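# Hang the picture on two wall hooks by its wire

## Task

Get the picture hanging from the pair of wall hooks by the wire across its back, with the picture upright, its front facing outward and level; letting it drop onto the hooks counts as failure.

## Robot and tools

Robot: two arms, left_arm and right_arm, each ending in a two-finger gripper. Scene frame: origin at table-top height midway between the nominal arm bases, +x out over the table, +y toward left_arm, +z up (arm names do not match image sides). Calibrated bases: left_arm at (+0.042, +0.324, 0) m, quat_wxyz (+1.000, 0, 0, +0.012); right_arm at (+0.039, -0.281, 0) m, quat_wxyz (+1.000, 0, 0, +0.021). A camera stand is fixed behind the arms. Each gripper's fingers point along its own +z and close along its own y. end_effector_position is the point between the finger pads, just behind the tips; reported poses may be a few cm off, more when stretched.

execute_actions(actions, cameras): actions is a list of actions, run in order. Each action is a list of up to 15 rows, one row per 1/30 s step; a short list repeats its final row up to step 15. Every row has 14 numbers in [-1, 1], covering both arms even if one is idle: left dx, dy, dz, rx, ry, rz, opening, then right dx, dy, dz, rx, ry, rz, opening. The six pose numbers are offsets, not poses: they are measured from that arm's Hand target as it stood when the action began, along scene-frame axes, and every row in the action uses that same origin. Scale: 1.0 = 0.6 m for dx/dy/dz and 180 degrees for rx/ry/rz, which form one rotation vector turning about the Hand target position. A translation longer than 1.0 is shortened. Sending the same offset twice moves the arm twice. Six zeros asks nothing new of an arm. opening is absolute: +1 fully open (about 87 mm between pads), 0 roughly 31-49 mm, -0.5 roughly 8-21 mm, -1 closed. It is always sent, so resend the current value to keep a gripper as is; 0 is a real command. cameras: list of names, ["all"], or []; images come by default only when actions is empty. An empty call also reports the current scene number and task.

move(target, speed, blend, opening_speed, blocking, cameras): target is one 14-number row laid out as above, or a list of up to 15 such rows. All rows are offsets from the Hand targets at the start of the move, not from the previous row. Grippers travel in straight lines, turning the short way, and all arms finish together; the whole move is capped at 10 s. speed: m/s, 0.002 to 2.9, default 0.25 (turns up to twice that in rad/s); one value or one per row. blend: corner rounding in metres for a list, default 0 (stop at each row). opening_speed: rate of opening change per second on the -1..+1 scale, at least 0.2. blocking=false returns after about 0.5 s while the move continues. The result adds a move: line: done, off_target, moving, held or fault, and limits such as paced (pose clipped) or held (steps withheld). Done means at rest within 10 mm and 2 degrees. Moves do not avoid obstacles or the other arm.

wait(seconds): 0 to 3600; sends nothing new, lets a running move go on and returns early if it ends. stop(): brakes a running move. zoom_image(camera, region): camera is one of cam_head_left, cam_head_right, cam_left_wrist, cam_right_wrist; region [x0, y0, x1, y1] in that image's pixels, at most 504 x 504, on its newest image. finished_scene(scene): give the current scene number; irreversible, and the hanging must hold without the robot.

Results: per arm, Hand target (the last commanded pose after clipping; next offsets start here), end_effector_position and end_effector_quat_wxyz, Joint positions (gripper last, 0 closed to 1 open), Joint velocities (may say within noise), joint torques (offset and noisy; joints 1-3 wrap at ±28 N m), grip_measured on the opening scale, Tool commands, and for action calls some per-step positions. MOTOR HOT appears at 75 °C; at 90 °C the arm folds and idles for the scene; at 100 °C it drops.

Behaviour: orientation commands are clipped to 40 degrees from the measured one each step. Friction and weight can leave a gripper short, low or tilted, and small moves may go sideways or not happen; check the pose after each move and correct tilt. A gripper resting short stays short under waits; a new execute_actions call re-requests the target, otherwise send the missing distance. To stop pushing against something, command back past the gripper. Faster moves stray more and hit harder. Joint ranges (rad): waist -2.618 to 3.054, shoulder 0 to 3.142, elbow 0 to 3.142 (straight 2.901), wrist pitch and yaw ±1.571, wrist roll ±2.094.

Gripping: after first touch, command about 0.04 (up to 0.11 near the ends) below that grip_measured for full force (about 20 N per pad); less below grips softer. Fast closing squeezes harder.

Cameras: cam_head_left and cam_head_right (896x504, on one bar behind the arms) and cam_left_wrist, cam_right_wrist (896x504); calibration is given as OpenCV pinhole with T_world_to_cam, accurate to about a degree and a few mm.

Avoid: dropping or releasing the picture while it moves, letting it fall onto the hooks or off the table, hitting the wall or hooks hard, any contact or squeezing between the two arms or their wrist cameras (clearance checks do not catch that), strain on camera cables, paths near an arm's own base (elbow can whip around), long stretched holds that heat motors, and anything causing an arm stop. Objects may get brief random nudges.

Each tool is called after "Call:" as name([rows], argument=value, ...), one row to a line, values as JSON.

## Session

Call:
execute_actions(actions=[])

Scene clock: 0.00 s.
left_arm: end_effector_position=(+0.3927, +0.0419, +0.2737) grip_measured=+1.000 end_effector_quat_wxyz=(+0.493, +0.020, +0.861, -0.119) | right_arm: end_effector_position=(+0.3448, -0.1352, +0.2999) grip_measured=+1.000 end_effector_quat_wxyz=(+0.544, +0.021, +0.833, +0.098)
Joint positions: left_arm=[-0.843 1.571 1.56 -0.568 -0.482 -0.508 1] | right_arm=[0.571 1.086 1.211 -0.566 0.422 0.393 1]
Joint velocities: within noise
Joint torques (N m): no reading
Heat: left arm: 28 °C; right arm: 28 °C.
Hand target: left_arm +0.3928, +0.0421, +0.2802; +0.498, +0.018, +0.858, -0.123 | right_arm +0.3445, -0.1355, +0.3035; +0.547, +0.022, +0.831, +0.100
Tool commands: left_gripper/opening=+1.0 right_gripper/opening=+1.0

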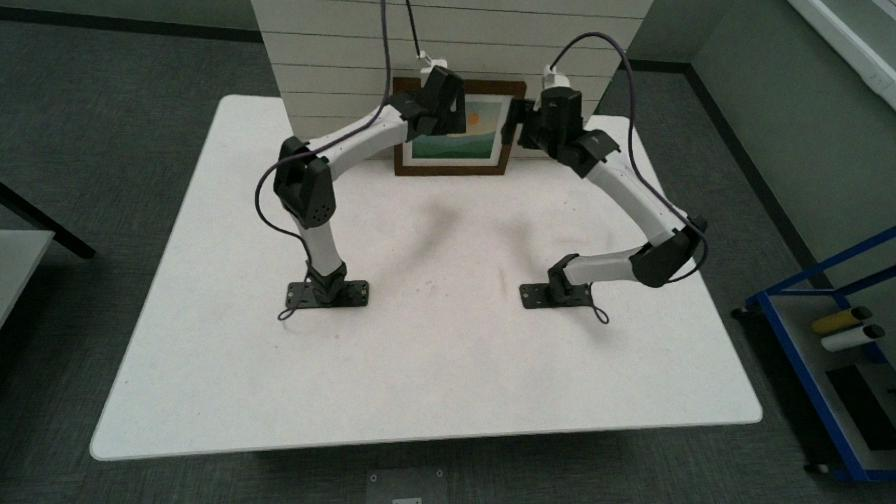

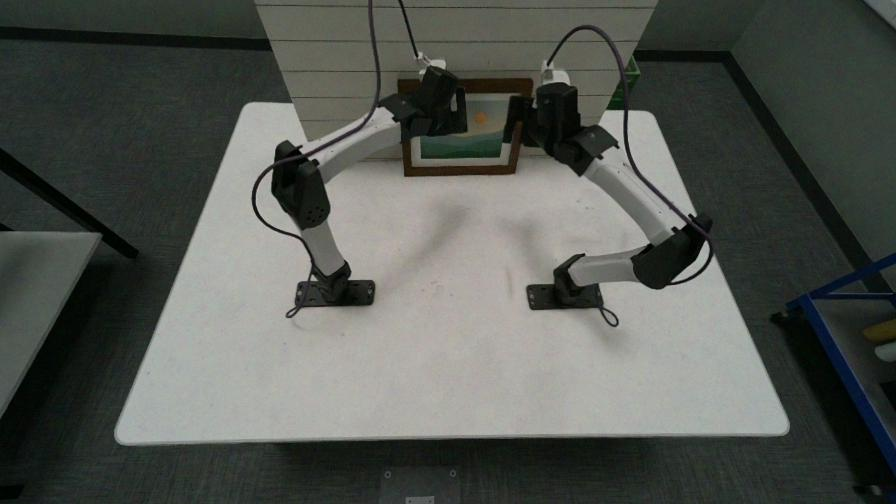

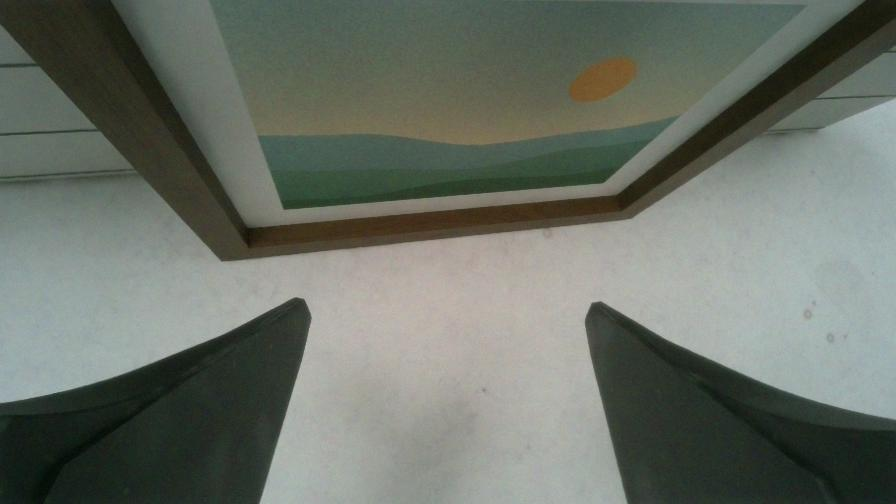

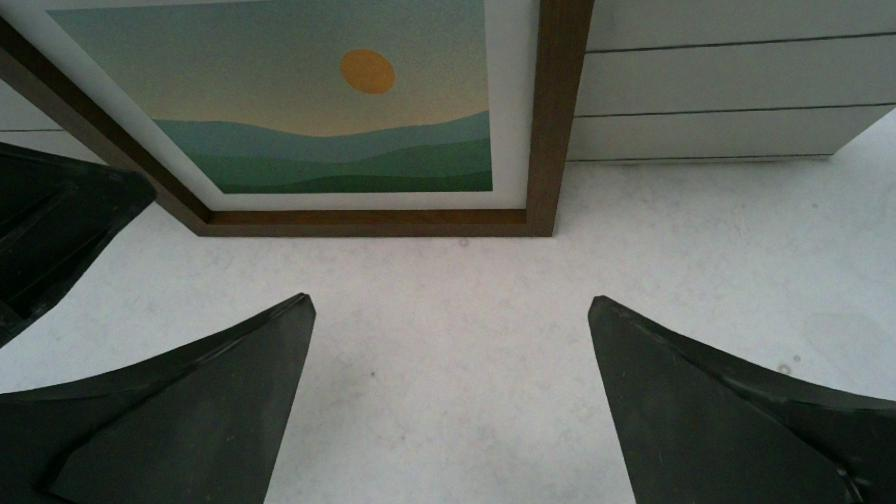

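Call:
zoom_image(camera="cam_head_left", region=[340, 0, 640, 200])

Call:
zoom_image(camera="cam_head_right", region=[340, 0, 640, 200])

Scaled by 1.680.

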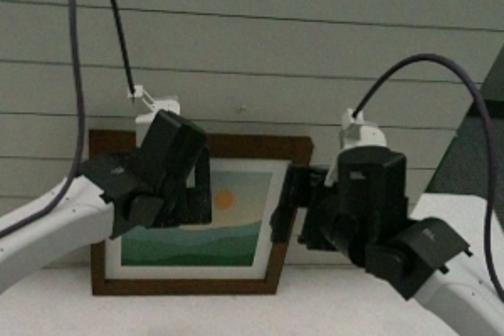

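Scaled by 1.680.

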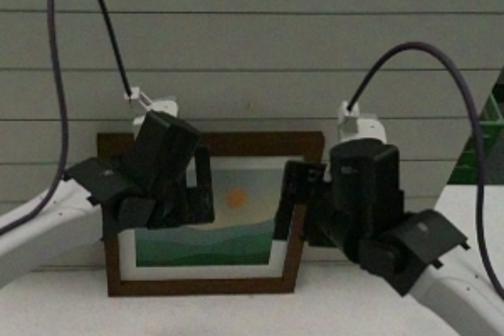

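Call:
move(target=[-0.238, 0.263, 0.2, 0, -0.5, 0, 1, -0.16, -0.11, 0.16, 0, -0.5, 0, 1], speed=0.4, cameras=["all"])

Scene clock: 12.53 s.
left_arm: end_effector_position=(+0.2616, +0.1901, +0.3849) grip_measured=+1.000 end_effector_quat_wxyz=(+0.938, +0.141, +0.310, -0.066) | right_arm: end_effector_position=(+0.2634, -0.1984, +0.3829) grip_measured=+1.000 end_effector_quat_wxyz=(+0.946, -0.082, +0.304, +0.077)
Joint positions: left_arm=[-0.757 0.781 0.211 1.459 -0.15 0.539 1] | right_arm=[0.39 0.689 0.151 1.47 0.052 -0.253 1]
Joint torques (N m): left_arm=[0.87 0.65 7.19 2.04 0.11 -0.24] | right_arm=[-0.94 1.54 7.35 1.84 -0.32 0.26]
Heat: left arm: 30 °C; right arm: 29 °C.
Hand target: left_arm +0.2499, +0.1999, +0.4002; +0.959, +0.100, +0.254, -0.074 | right_arm +0.2484, -0.2015, +0.3995; +0.974, -0.055, +0.201, +0.086
Off the commanded pose: left_arm 0.022 m, 8 deg | right_arm 0.023 m, 13 deg.
joint sent to its limit (left arm) — joint 4 (wrist pitch), upper limit. The joint targets are off in orientation, not in position.
joint sent to its limit (right arm) — joint 4 (wrist pitch), upper limit. The joint targets are off in orientation, not in position.
move: off_target (left_arm, right_arm)
cam_left_wrist: T_world_to_cam=[[-0.20409, -0.95789, -0.20199, 0.31063], [0.064, 0.19284, -0.97914, 0.34399], [0.97686, -0.21276, 0.02195, -0.08057]] pos_world=[0.12008, 0.21407, 0.40133]
cam_right_wrist: T_world_to_cam=[[0.18799, -0.973, 0.13389, -0.29537], [0.13061, -0.11034, -0.98527, 0.34577], [0.97345, 0.2027, 0.10634, -0.11117]] pos_world=[0.11858, -0.22671, 0.39205]

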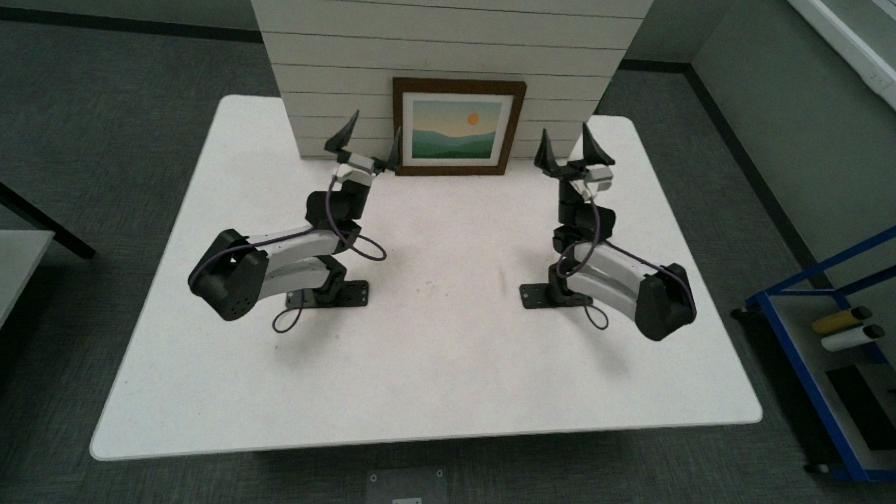

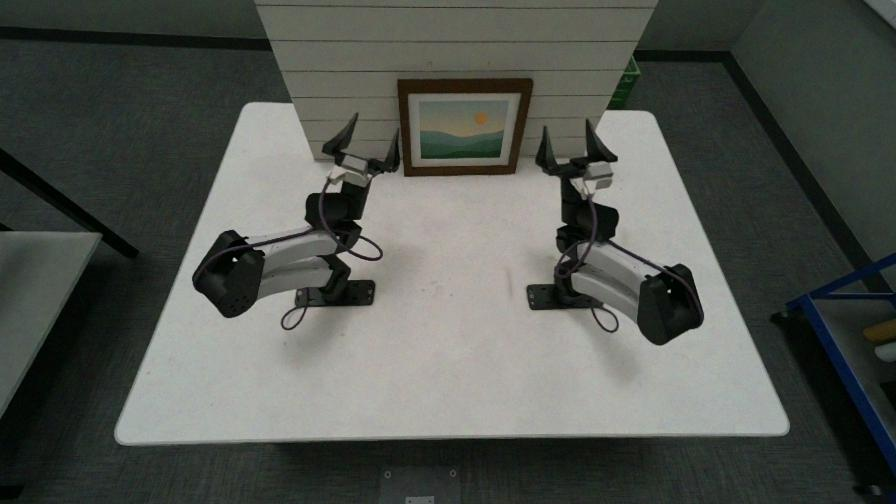

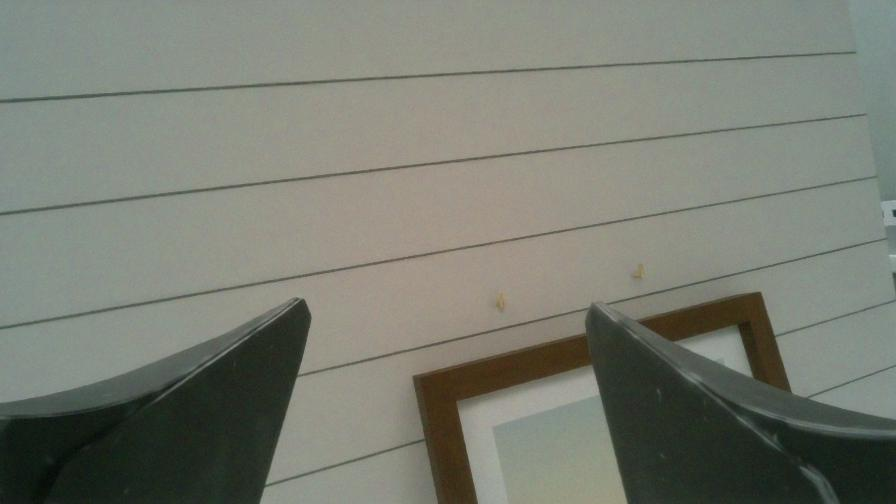

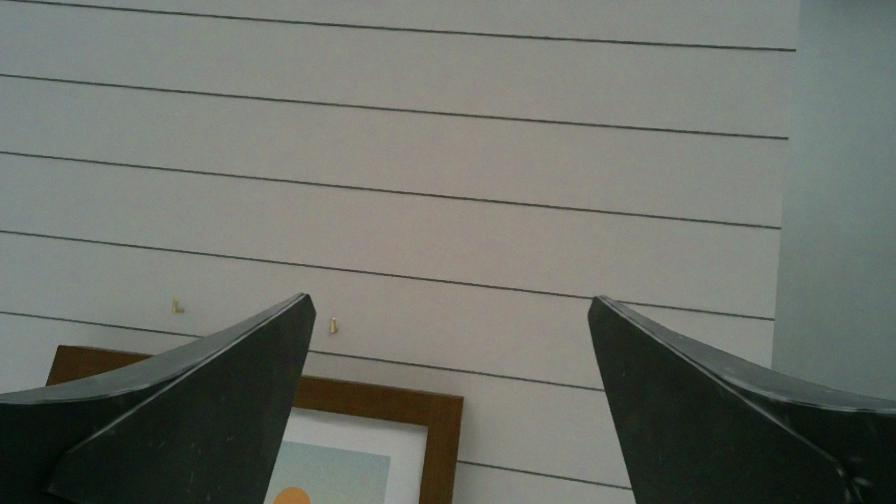

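Call:
zoom_image(camera="cam_left_wrist", region=[420, 230, 780, 420])

Call:
zoom_image(camera="cam_right_wrist", region=[150, 260, 370, 380])

Call:
zoom_image(camera="cam_head_left", region=[380, 40, 540, 190])

Call:
zoom_image(camera="cam_head_right", region=[380, 40, 540, 190])

Scaled by 1.400.

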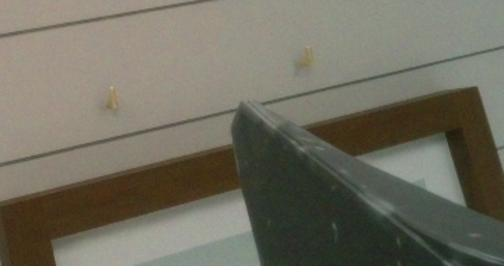

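Scaled by 2.291.

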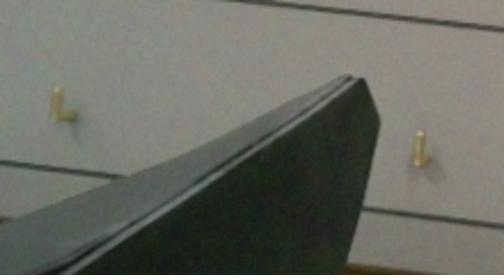

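Scaled by 3.150.

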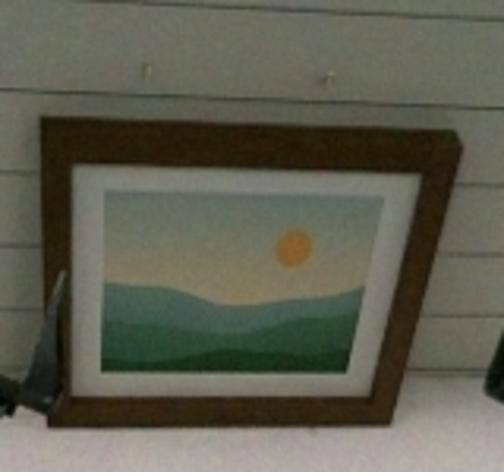

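Scaled by 3.150.

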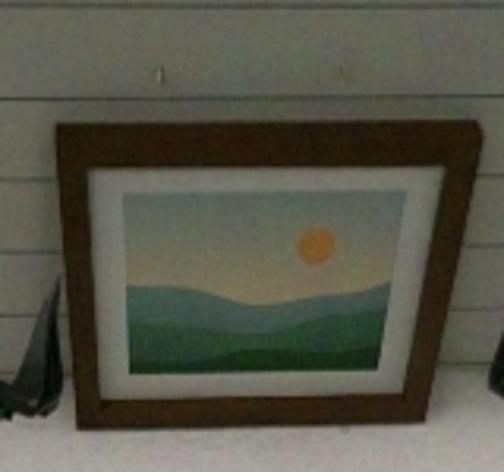

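Call:
move(target=[0.2502, -0.0415, -0.3503, -0.005, 0.3887, 0.0845, 1, 0.2527, 0.0608, -0.3492, -0.021, 0.4242, -0.067, 1], speed=0.4, cameras=["all"])

Scene clock: 26.10 s.
left_arm: end_effector_position=(+0.3948, +0.1766, +0.1840) grip_measured=+1.000 end_effector_quat_wxyz=(+0.641, +0.008, +0.767, +0.006) | right_arm: end_effector_position=(+0.3953, -0.1690, +0.1835) grip_measured=+1.000 end_effector_quat_wxyz=(+0.641, -0.004, +0.768, -0.013)
Joint positions: left_arm=[-0.693 1.227 0.625 0.375 -0.655 -0.12 1] | right_arm=[0.498 1.152 0.575 0.366 0.545 0.085 1]
Joint torques (N m): left_arm=[0.9 -3.03 10.76 1.78 -0.04 -0.16] | right_arm=[-0.92 -2.62 10.61 1.91 -0.18 0.23]
Heat: left arm: 33 °C; right arm: 30 °C.
Hand target: left_arm +0.4000, +0.1750, +0.1900; +0.642, +0.000, +0.766, +0.000 | right_arm +0.4001, -0.1649, +0.1901; +0.643, +0.000, +0.766, +0.000
Off the commanded pose: left_arm 0.008 m, 1 deg | right_arm 0.009 m, 2 deg.
move: done
cam_left_wrist: T_world_to_cam=[[0.01951, -0.99969, -0.01581, 0.16908], [-0.87491, -0.00942, -0.48419, 0.45673], [0.48389, 0.02328, -0.87482, 0.10879]] pos_world=[0.34366, 0.1708, 0.31899]
cam_right_wrist: T_world_to_cam=[[0.00975, -0.99905, 0.04254, -0.18205], [-0.84745, -0.03084, -0.52998, 0.45189], [0.53079, -0.03089, -0.84694, 0.08608]] pos_world=[0.33904, -0.16529, 0.32014]

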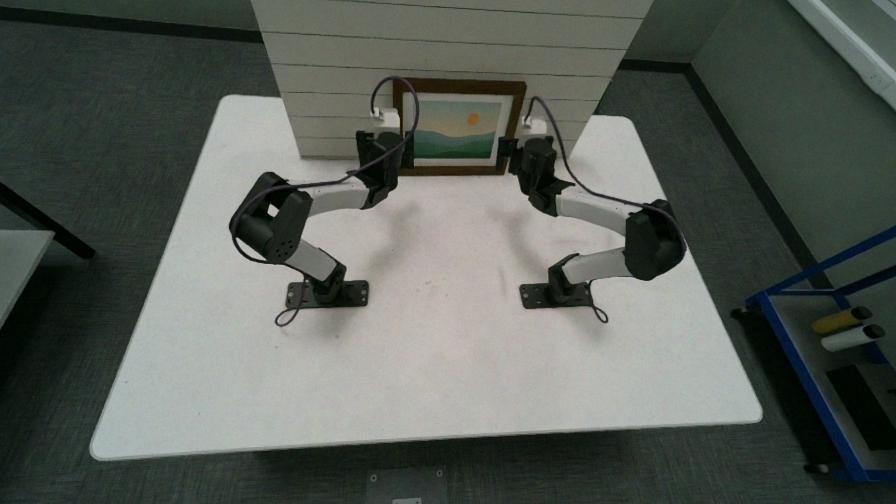

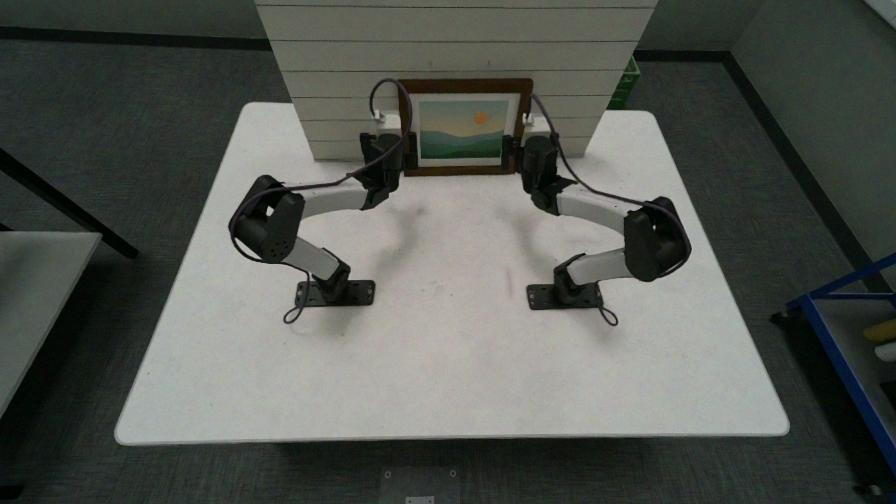

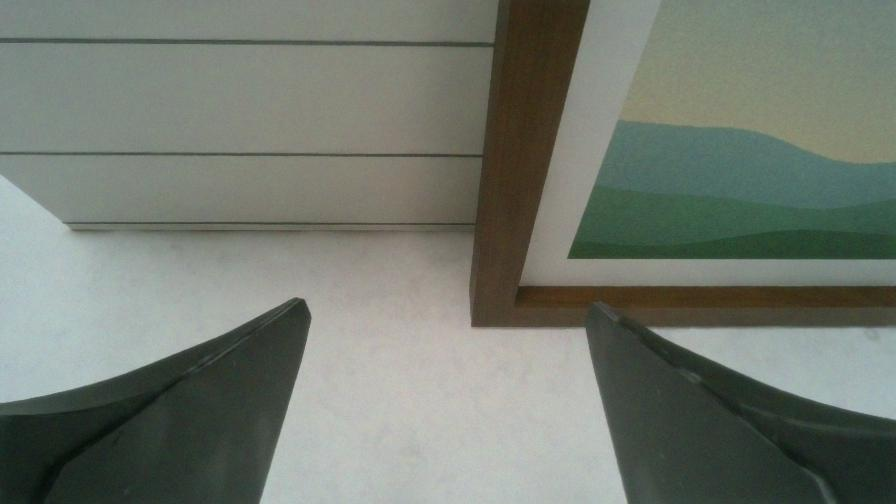

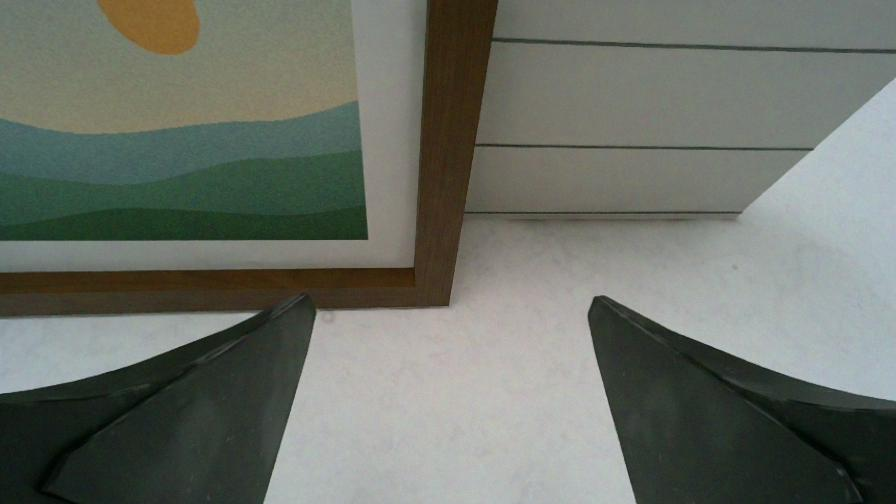

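Call:
zoom_image(camera="cam_left_wrist", region=[420, 0, 672, 360])

Call:
zoom_image(camera="cam_right_wrist", region=[280, 0, 532, 360])

Scaled by 1.400.

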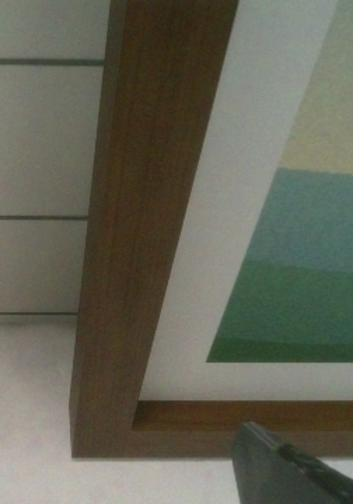

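Scaled by 1.400.

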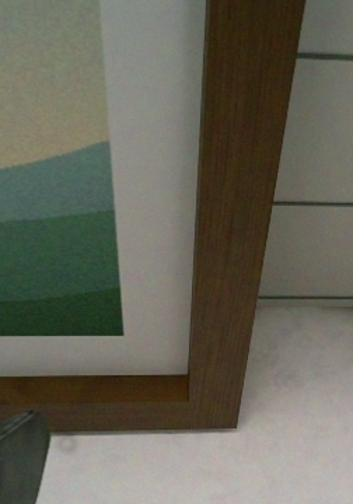

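Call:
move(target=[0.1333, -0.0577, 0.01, 0.012, 0.0055, 0.011, 0.3, 0.175, -0.0083, 0.0108, 0.012, 0.0055, 0.011, 0.3], speed=0.2, cameras=["cam_left_wrist","cam_right_wrist"])

Scene clock: 41.07 s.
left_arm: end_effector_position=(+0.4739, +0.1405, +0.1928) grip_measured=+0.300 end_effector_quat_wxyz=(+0.635, -0.004, +0.772, +0.022) | right_arm: end_effector_position=(+0.4965, -0.1734, +0.1863) grip_measured=+0.300 end_effector_quat_wxyz=(+0.625, -0.004, +0.781, +0.013)
Joint positions: left_arm=[-0.645 1.581 0.966 0.373 -0.646 -0.119 0.65] | right_arm=[0.29 1.521 0.895 0.395 0.3 0.085 0.65]
Joint torques (N m): left_arm=[0.83 -5.74 10.8 1.86 -0.06 0.11] | right_arm=[-0.94 -5.55 10.59 2.28 -0.2 0.15]
Heat: left arm: 35 °C; right arm: 34 °C.
Hand target: left_arm +0.4800, +0.1404, +0.1958; +0.635, -0.001, +0.772, +0.026 | right_arm +0.5050, -0.1699, +0.1965; +0.636, -0.002, +0.771, +0.025
Off the commanded pose: left_arm 0.007 m, 1 deg | right_arm 0.014 m, 2 deg.
move: off_target (right_arm)
cam_left_wrist: T_world_to_cam=[[0.05833, -0.99796, -0.02594, 0.1149], [-0.88054, -0.03919, -0.47234, 0.53444], [0.47036, 0.05039, -0.88103, 0.08291]] pos_world=[0.4249, 0.13143, 0.32847]
cam_right_wrist: T_world_to_cam=[[0.04218, -0.99911, 0.00157, -0.19602], [-0.86752, -0.0374, -0.49599, 0.54143], [0.4956, 0.01956, -0.86833, 0.0648]] pos_world=[0.44586, -0.17686, 0.32511]

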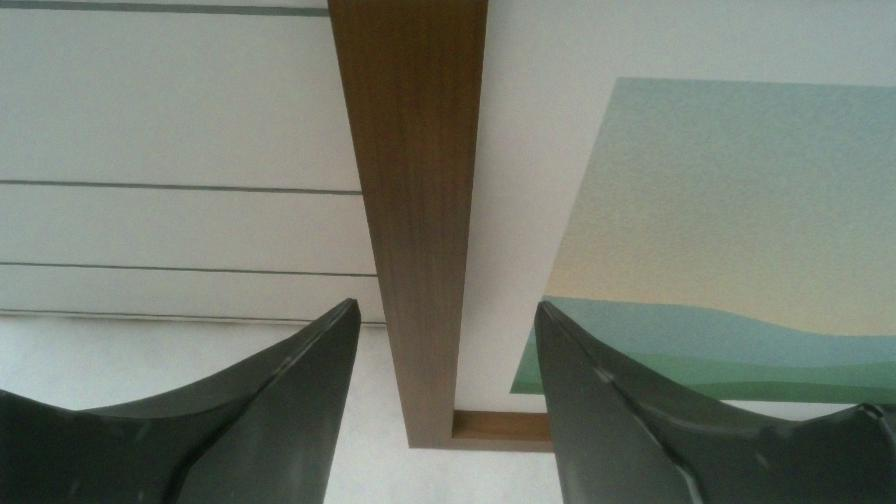

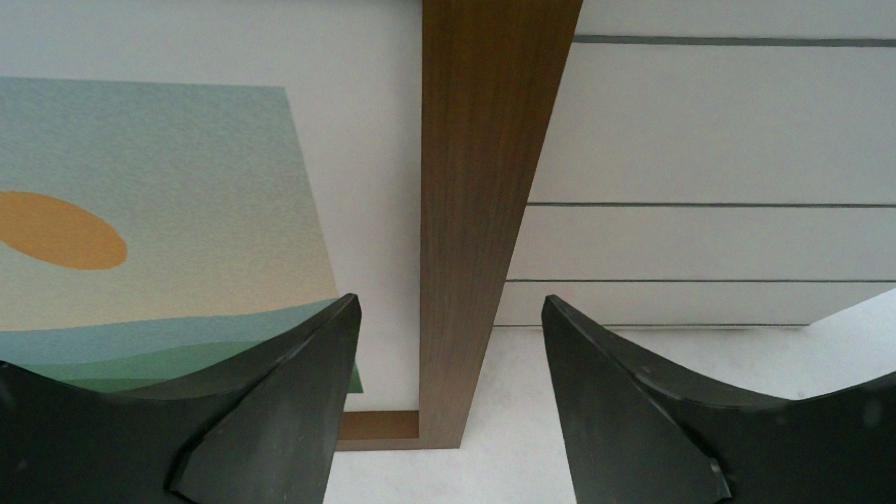

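Call:
move(target=[0.0333, 0.0145, -0.005, 0.0067, -0.011, 0, 0.3, 0.037, -0.0075, -0.0058, 0.014, -0.019, 0, 0.3], speed=0.06, cameras=["cam_left_wrist","cam_right_wrist"])

Scene clock: 47.20 s.
left_arm: end_effector_position=(+0.4896, +0.1510, +0.1817) grip_measured=+0.300 end_effector_quat_wxyz=(+0.636, +0.009, +0.771, +0.039) | right_arm: end_effector_position=(+0.5110, -0.1780, +0.1802) grip_measured=+0.300 end_effector_quat_wxyz=(+0.635, +0.001, +0.772, +0.022)
Joint positions: left_arm=[-0.6 1.633 0.966 0.434 -0.611 -0.062 0.65] | right_arm=[0.258 1.578 0.895 0.482 0.262 0.089 0.65]
Joint torques (N m): left_arm=[0.92 -5.98 10.88 2.24 -0.02 0.11] | right_arm=[-1.55 -4.11 10.62 2.84 -0.26 0.28]
Heat: left arm: 36 °C; right arm: 34 °C.
Hand target: left_arm +0.5000, +0.1491, +0.1929; +0.649, +0.005, +0.760, +0.034 | right_arm +0.5272, -0.1745, +0.1929; +0.659, +0.012, +0.751, +0.042
Off the commanded pose: left_arm 0.015 m, 2 deg | right_arm 0.021 m, 4 deg.
move: off_target (left_arm, right_arm)
cam_left_wrist: T_world_to_cam=[[0.05821, -0.99595, -0.06858, 0.13171], [-0.88017, -0.01878, -0.47429, 0.54048], [0.47108, 0.08797, -0.87769, 0.05848]] pos_world=[0.4405, 0.13618, 0.31671]
cam_right_wrist: T_world_to_cam=[[0.046, -0.99877, -0.01832, -0.19955], [-0.85385, -0.0298, -0.51966, 0.54947], [0.51848, 0.03955, -0.85418, 0.04166]] pos_world=[0.45674, -0.18458, 0.31747]

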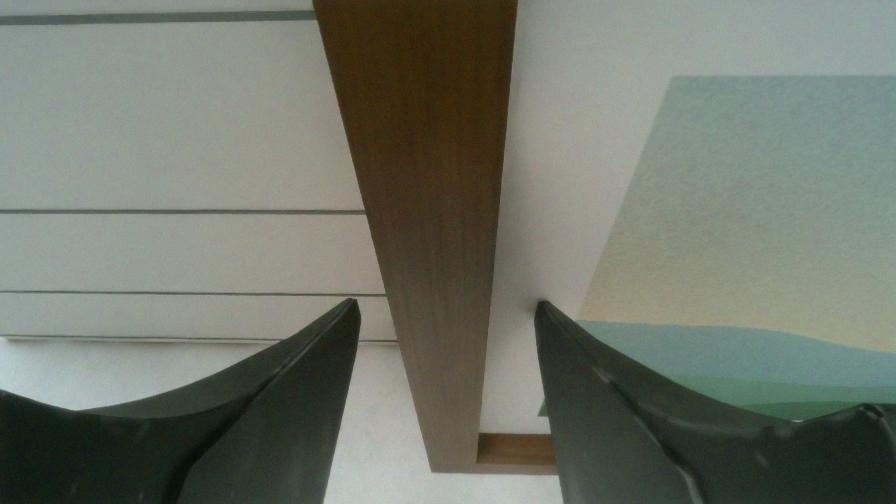

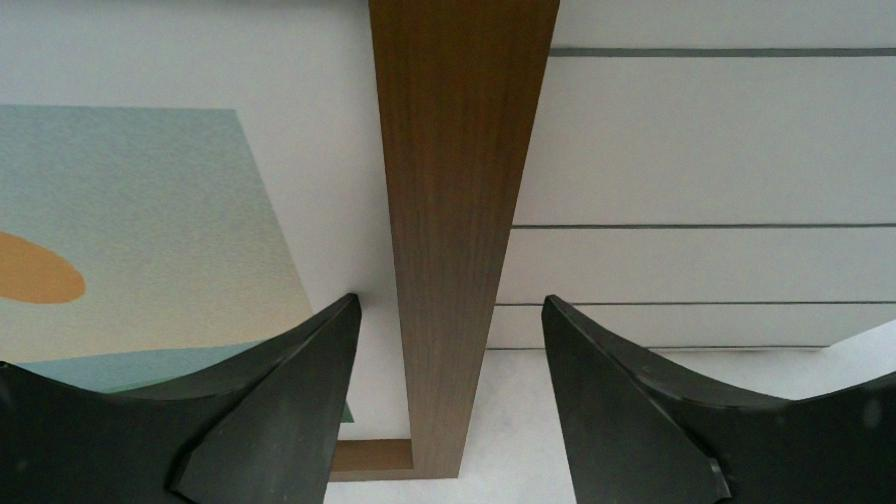

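Call:
move([
  [0.0083, 0.002, -0.001, 0, 0, 0, 0.3, 0.0083, 0.002, -0.001, 0, 0, 0, 0.3],
  [0.0083, 0.002, -0.001, 0, 0, 0, -0.5, 0.0083, 0.002, -0.001, 0, 0, 0, -0.5],
], speed=0.05, opening_speed=0.7, cameras=["cam_left_wrist","cam_right_wrist"])

Scene clock: 51.37 s.
left_arm: end_effector_position=(+0.4953, +0.1504, +0.1827) grip_measured=-0.239 end_effector_quat_wxyz=(+0.637, +0.011, +0.770, +0.035) | right_arm: end_effector_position=(+0.5181, -0.1732, +0.1791) grip_measured=-0.284 end_effector_quat_wxyz=(+0.639, +0.000, +0.768, +0.038)
Joint positions: left_arm=[-0.59 1.647 0.982 0.439 -0.595 -0.059 0.38] | right_arm=[0.25 1.607 0.906 0.516 0.229 0.102 0.358]
Joint torques (N m): left_arm=[0.94 -6.15 10.69 2.22 -0.1 0.1] | right_arm=[-0.9 -4.92 11.34 2.56 0.04 0.17]
Heat: left arm: 36 °C; right arm: 34 °C.
Hand target: left_arm +0.5049, +0.1502, +0.1924; +0.649, +0.005, +0.760, +0.034 | right_arm +0.5322, -0.1732, +0.1924; +0.659, +0.012, +0.751, +0.042
Off the commanded pose: left_arm 0.014 m, 2 deg | right_arm 0.019 m, 3 deg.
move: off_target (left_arm, right_arm); target 2's new opening was sent with right_arm's hand 0.020 m and 4 deg from that target
cam_left_wrist: T_world_to_cam=[[0.05176, -0.99655, -0.06485, 0.13344], [-0.87859, -0.01457, -0.47736, 0.5451], [0.47477, 0.08168, -0.87631, 0.05564]] pos_world=[0.44559, 0.13637, 0.31762]
cam_right_wrist: T_world_to_cam=[[0.06849, -0.99682, -0.04061, -0.2024], [-0.84692, -0.03658, -0.53046, 0.55221], [0.52729, 0.07072, -0.84674, 0.03642]] pos_world=[0.46234, -0.18413, 0.31555]

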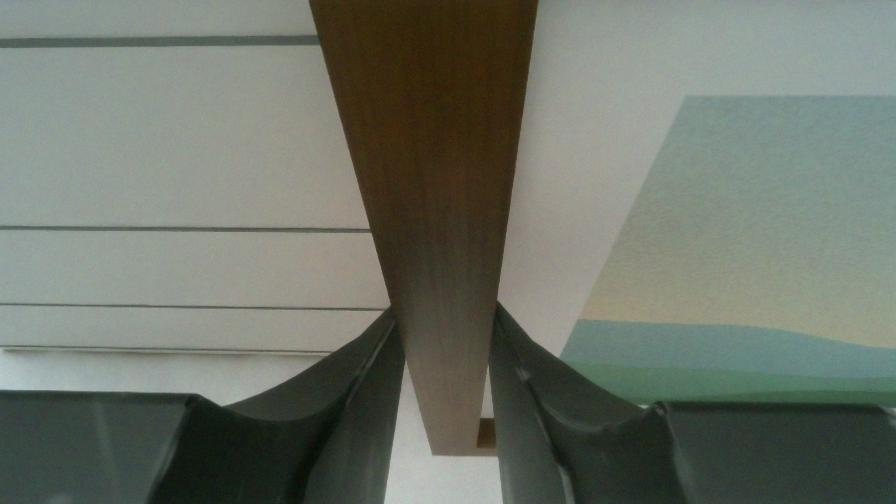

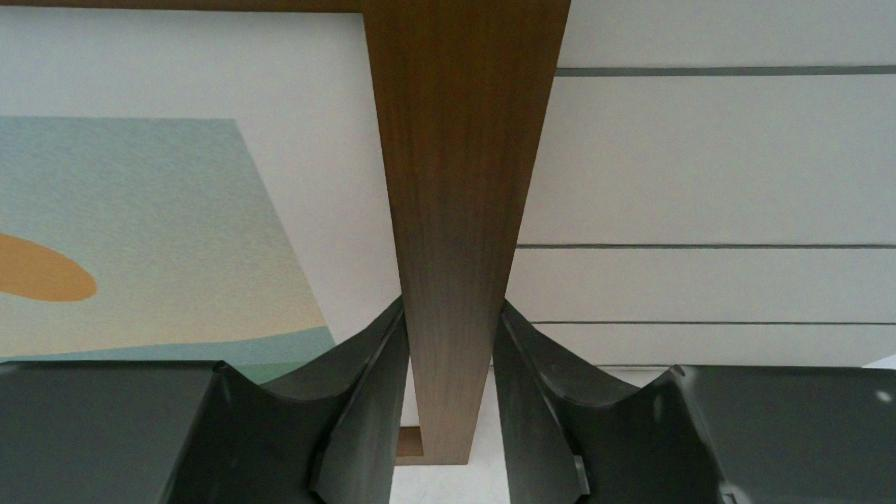

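Call:
move([
  [-0.02, 0, 0.045, 0, 0, 0, -0.5, -0.02, 0, 0.045, 0, 0, 0, -0.5],
  [-0.2333, 0, 0.045, 0, 0, 0, -0.5, -0.2333, 0, 0.045, 0, 0, 0, -0.5],
  [-0.2333, 0, 0.0, 0, 0, 0, -0.5, -0.2333, 0, 0.0, 0, 0, 0, -0.5],
], speed=0.12, blend=[0.02, 0.0, 0], cameras=["all"])

Scene clock: 63.90 s.
left_arm: end_effector_position=(+0.3622, +0.1518, +0.1810) grip_measured=-0.237 end_effector_quat_wxyz=(+0.631, +0.013, +0.775, +0.033) | right_arm: end_effector_position=(+0.3861, -0.1717, +0.1788) grip_measured=-0.286 end_effector_quat_wxyz=(+0.635, -0.001, +0.771, +0.045)
Joint positions: left_arm=[-0.881 1.225 0.654 0.254 -0.867 -0.175 0.381] | right_arm=[0.431 1.071 0.52 0.343 0.395 0.151 0.357]
Joint torques (N m): left_arm=[-0.75 -3.84 8.44 2.4 -0.5 0.26] | right_arm=[0.1 -2.43 8.06 2.72 0.29 -0.02]
Heat: left arm: 37 °C; right arm: 36 °C.
Hand target: left_arm +0.3650, +0.1503, +0.1923; +0.649, +0.005, +0.760, +0.034 | right_arm +0.3922, -0.1732, +0.1924; +0.659, +0.012, +0.751, +0.042
Off the commanded pose: left_arm 0.012 m, 3 deg | right_arm 0.015 m, 4 deg.
move: off_target (left_arm, right_arm); blend cut to 0.0146 m at target 1
cam_left_wrist: T_world_to_cam=[[0.04512, -0.99686, -0.0651, 0.14416], [-0.88626, -0.00987, -0.46308, 0.42681], [0.46099, 0.07859, -0.88392, 0.12408]] pos_world=[0.31457, 0.13817, 0.31671]
cam_right_wrist: T_world_to_cam=[[0.07771, -0.99564, -0.05159, -0.19326], [-0.85261, -0.03954, -0.52105, 0.44033], [0.51674, 0.08448, -0.85196, 0.11303]] pos_world=[0.33204, -0.18456, 0.31577]

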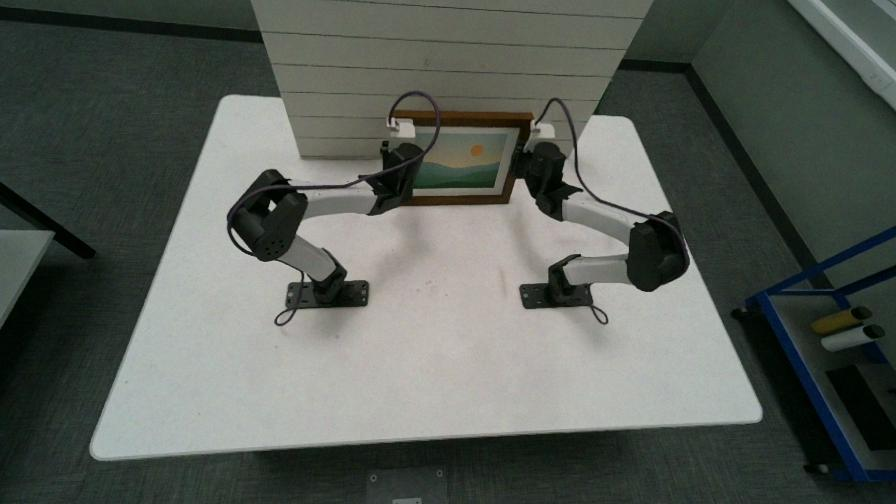

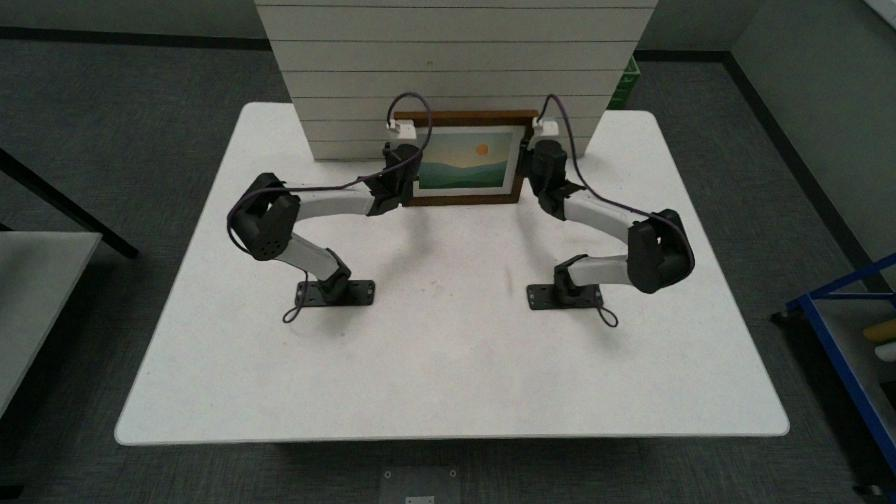

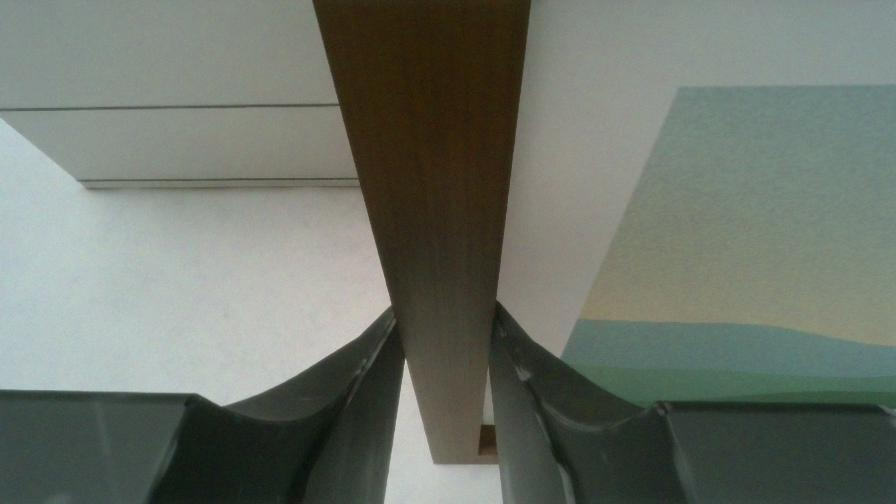

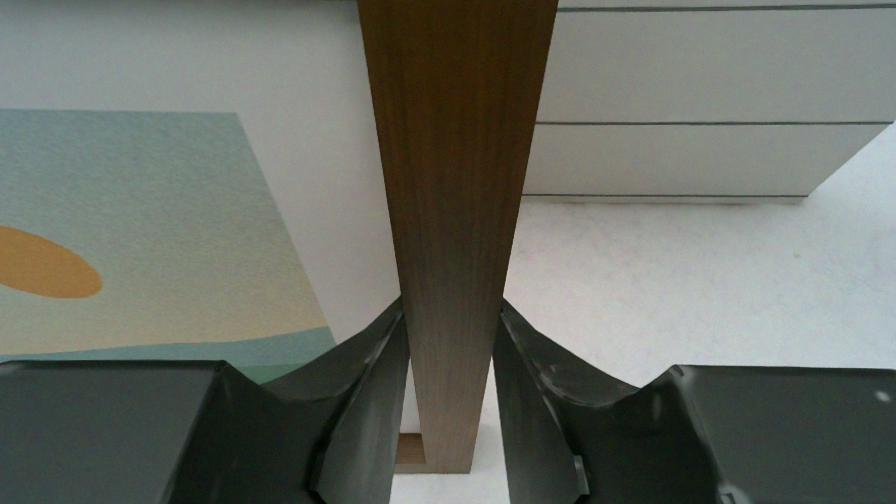

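Call:
move([
  [0,0,0,0,0,0,-0.5, 0,0,0,0,0,0,0.3],
  [0,0,0,0,0,0,-0.5, -0.1,0,0,0,0,0,0.3],
  [0,0,0,0,0,0,-0.5, -0.137,0.055,0.379,0,0.2,0,0.3],
  [0,0,0,0,0,0,-0.5, 0.013,0.055,0.36,0,0.236,0,0.3],
  [0,0,0,0,0,0,-0.5, 0.088,0.055,0.25,0,0.236,0,0.3],
], speed=0.25, blend=[0, 0.03, 0.03, 0.03, 0], cameras=["cam_head_left","cam_right_wrist"])

Scene clock: 69.87 s.
left_arm: end_effector_position=(+0.3623, +0.1522, +0.1814) grip_measured=-0.238 end_effector_quat_wxyz=(+0.632, +0.012, +0.774, +0.034) | right_arm: end_effector_position=(+0.4459, -0.1399, +0.3449) grip_measured=+0.300 end_effector_quat_wxyz=(+0.375, +0.031, +0.926, +0.041)
Joint positions: left_arm=[-0.881 1.225 0.654 0.257 -0.869 -0.175 0.381] | right_arm=[0.342 2.076 2.811 -1.557 0.214 0.369 0.65]
Joint torques (N m): left_arm=[-0.75 -3.79 8.5 2.39 -0.48 0.28] | right_arm=[-0.98 -7.91 6.5 1.47 -0.11 -0.03]
Heat: left arm: 37 °C; right arm: 36 °C.
Hand target: left_arm +0.3650, +0.1503, +0.1922; +0.649, +0.005, +0.760, +0.034 | right_arm +0.4451, -0.1402, +0.3424; +0.342, +0.026, +0.939, +0.035
Off the commanded pose: left_arm 0.011 m, 3 deg | right_arm 0.003 m, 4 deg.
joint sent to its limit (right arm) — joint 4 (wrist pitch), lower limit. The joint targets are off in orientation, not in position.
move: off_target (right_arm); blend cut to 0.0299 m at target 2
cam_right_wrist: T_world_to_cam=[[-0.00144, -0.99526, -0.09723, -0.10666], [-0.99817, -0.00444, 0.06024, 0.44852], [-0.06038, 0.09714, -0.99344, 0.52883]] pos_world=[0.47948, -0.15553, 0.48797]

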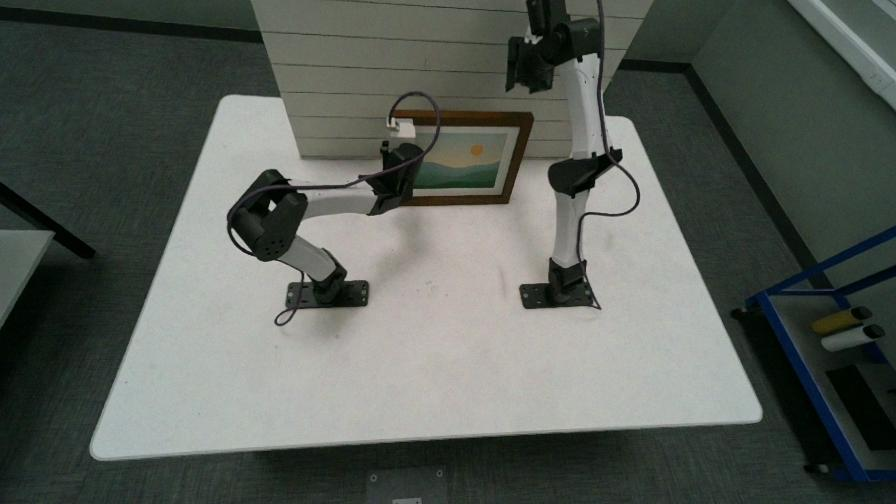

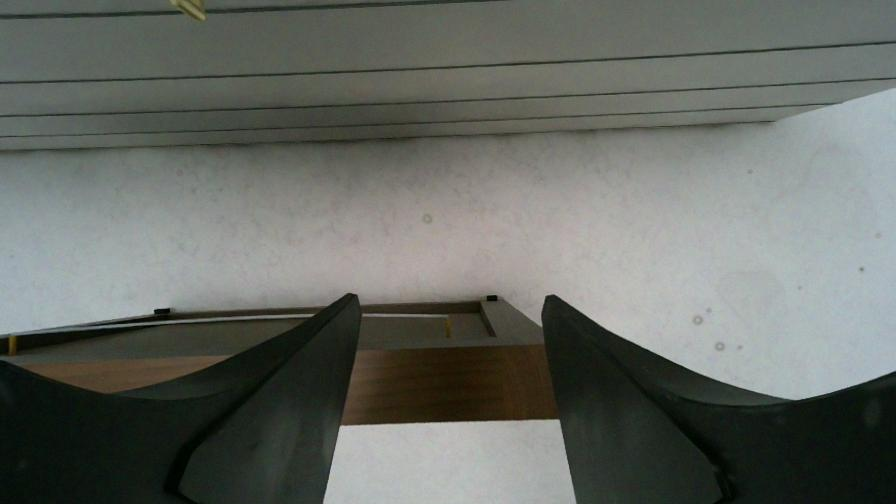

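Call:
zoom_image(camera="cam_right_wrist", region=[0, 240, 360, 440])

Call:
zoom_image(camera="cam_right_wrist", region=[340, 260, 580, 440])

Call:
zoom_image(camera="cam_right_wrist", region=[120, 0, 280, 60])

Scaled by 1.400.

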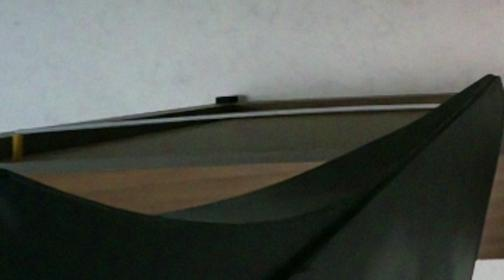

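Scaled by 2.100.

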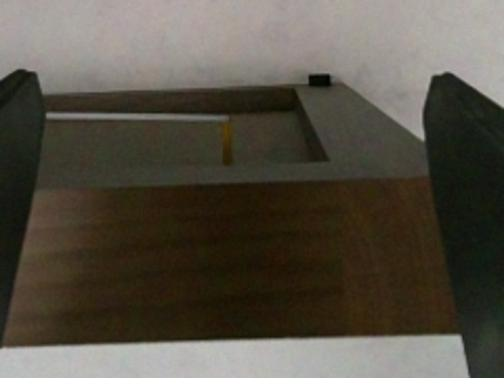

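Scaled by 3.150.

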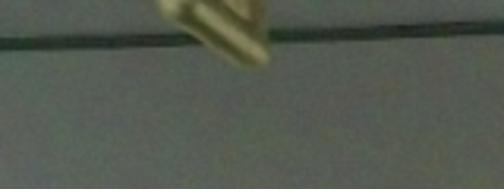

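Call:
move(target=[0,0,0,0,0,0,-0.5, 0.015,-0.167,0,0,0,0,0.3], speed=0.25, cameras=["cam_right_wrist"])

Call:
zoom_image(camera="cam_right_wrist", region=[400, 220, 760, 420])

Scene clock: 81.37 s.
left_arm: end_effector_position=(+0.3623, +0.1522, +0.1814) grip_measured=-0.238 end_effector_quat_wxyz=(+0.632, +0.012, +0.774, +0.034) | right_arm: end_effector_position=(+0.4654, -0.2393, +0.3333) grip_measured=+0.300 end_effector_quat_wxyz=(+0.349, +0.031, +0.936, +0.030)
Joint positions: left_arm=[-0.881 1.225 0.654 0.257 -0.869 -0.175 0.381] | right_arm=[0.05 2.076 2.778 -1.558 0.026 0.149 0.65]
Joint torques (N m): left_arm=[-0.75 -3.79 8.49 2.39 -0.48 0.27] | right_arm=[-0.96 -11.66 4.33 1.46 -0.17 -0.02]
Heat: left arm: 37 °C; right arm: 35 °C.
Hand target: left_arm +0.3650, +0.1503, +0.1922; +0.649, +0.005, +0.760, +0.034 | right_arm +0.4540, -0.2405, +0.3424; +0.342, +0.026, +0.939, +0.035
Off the commanded pose: left_arm 0.011 m, 3 deg | right_arm 0.015 m, 1 deg.
joint sent to its limit (right arm) — joint 4 (wrist pitch), lower limit. The joint targets still meet the commanded pose.
move: off_target (right_arm)
cam_right_wrist: T_world_to_cam=[[-0.01137, -0.99704, -0.07599, -0.20953], [-0.99318, 0.00244, 0.11656, 0.44881], [-0.11603, 0.07679, -0.99027, 0.5481]] pos_world=[0.50697, -0.2521, 0.47453]

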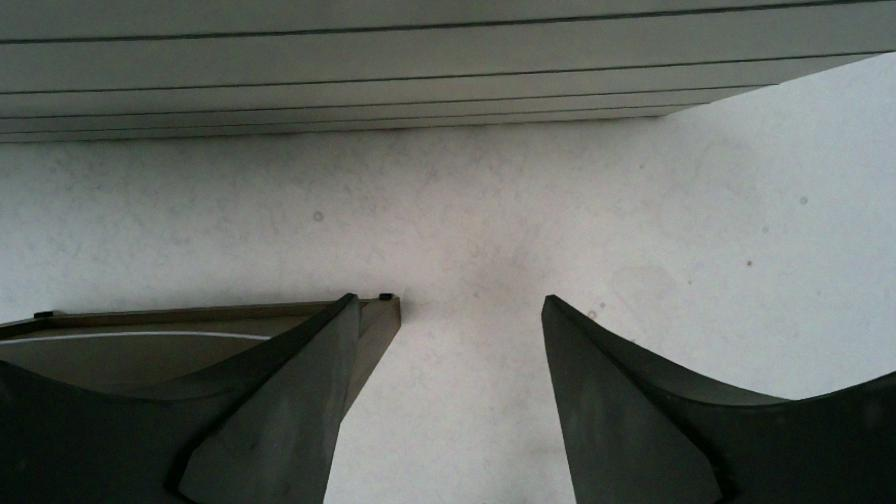

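Scaled by 1.400.

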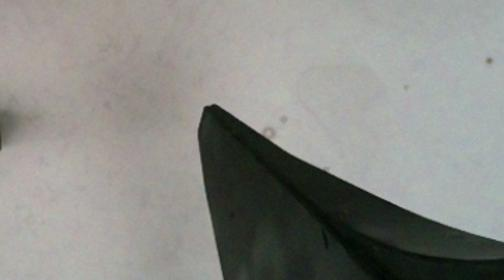

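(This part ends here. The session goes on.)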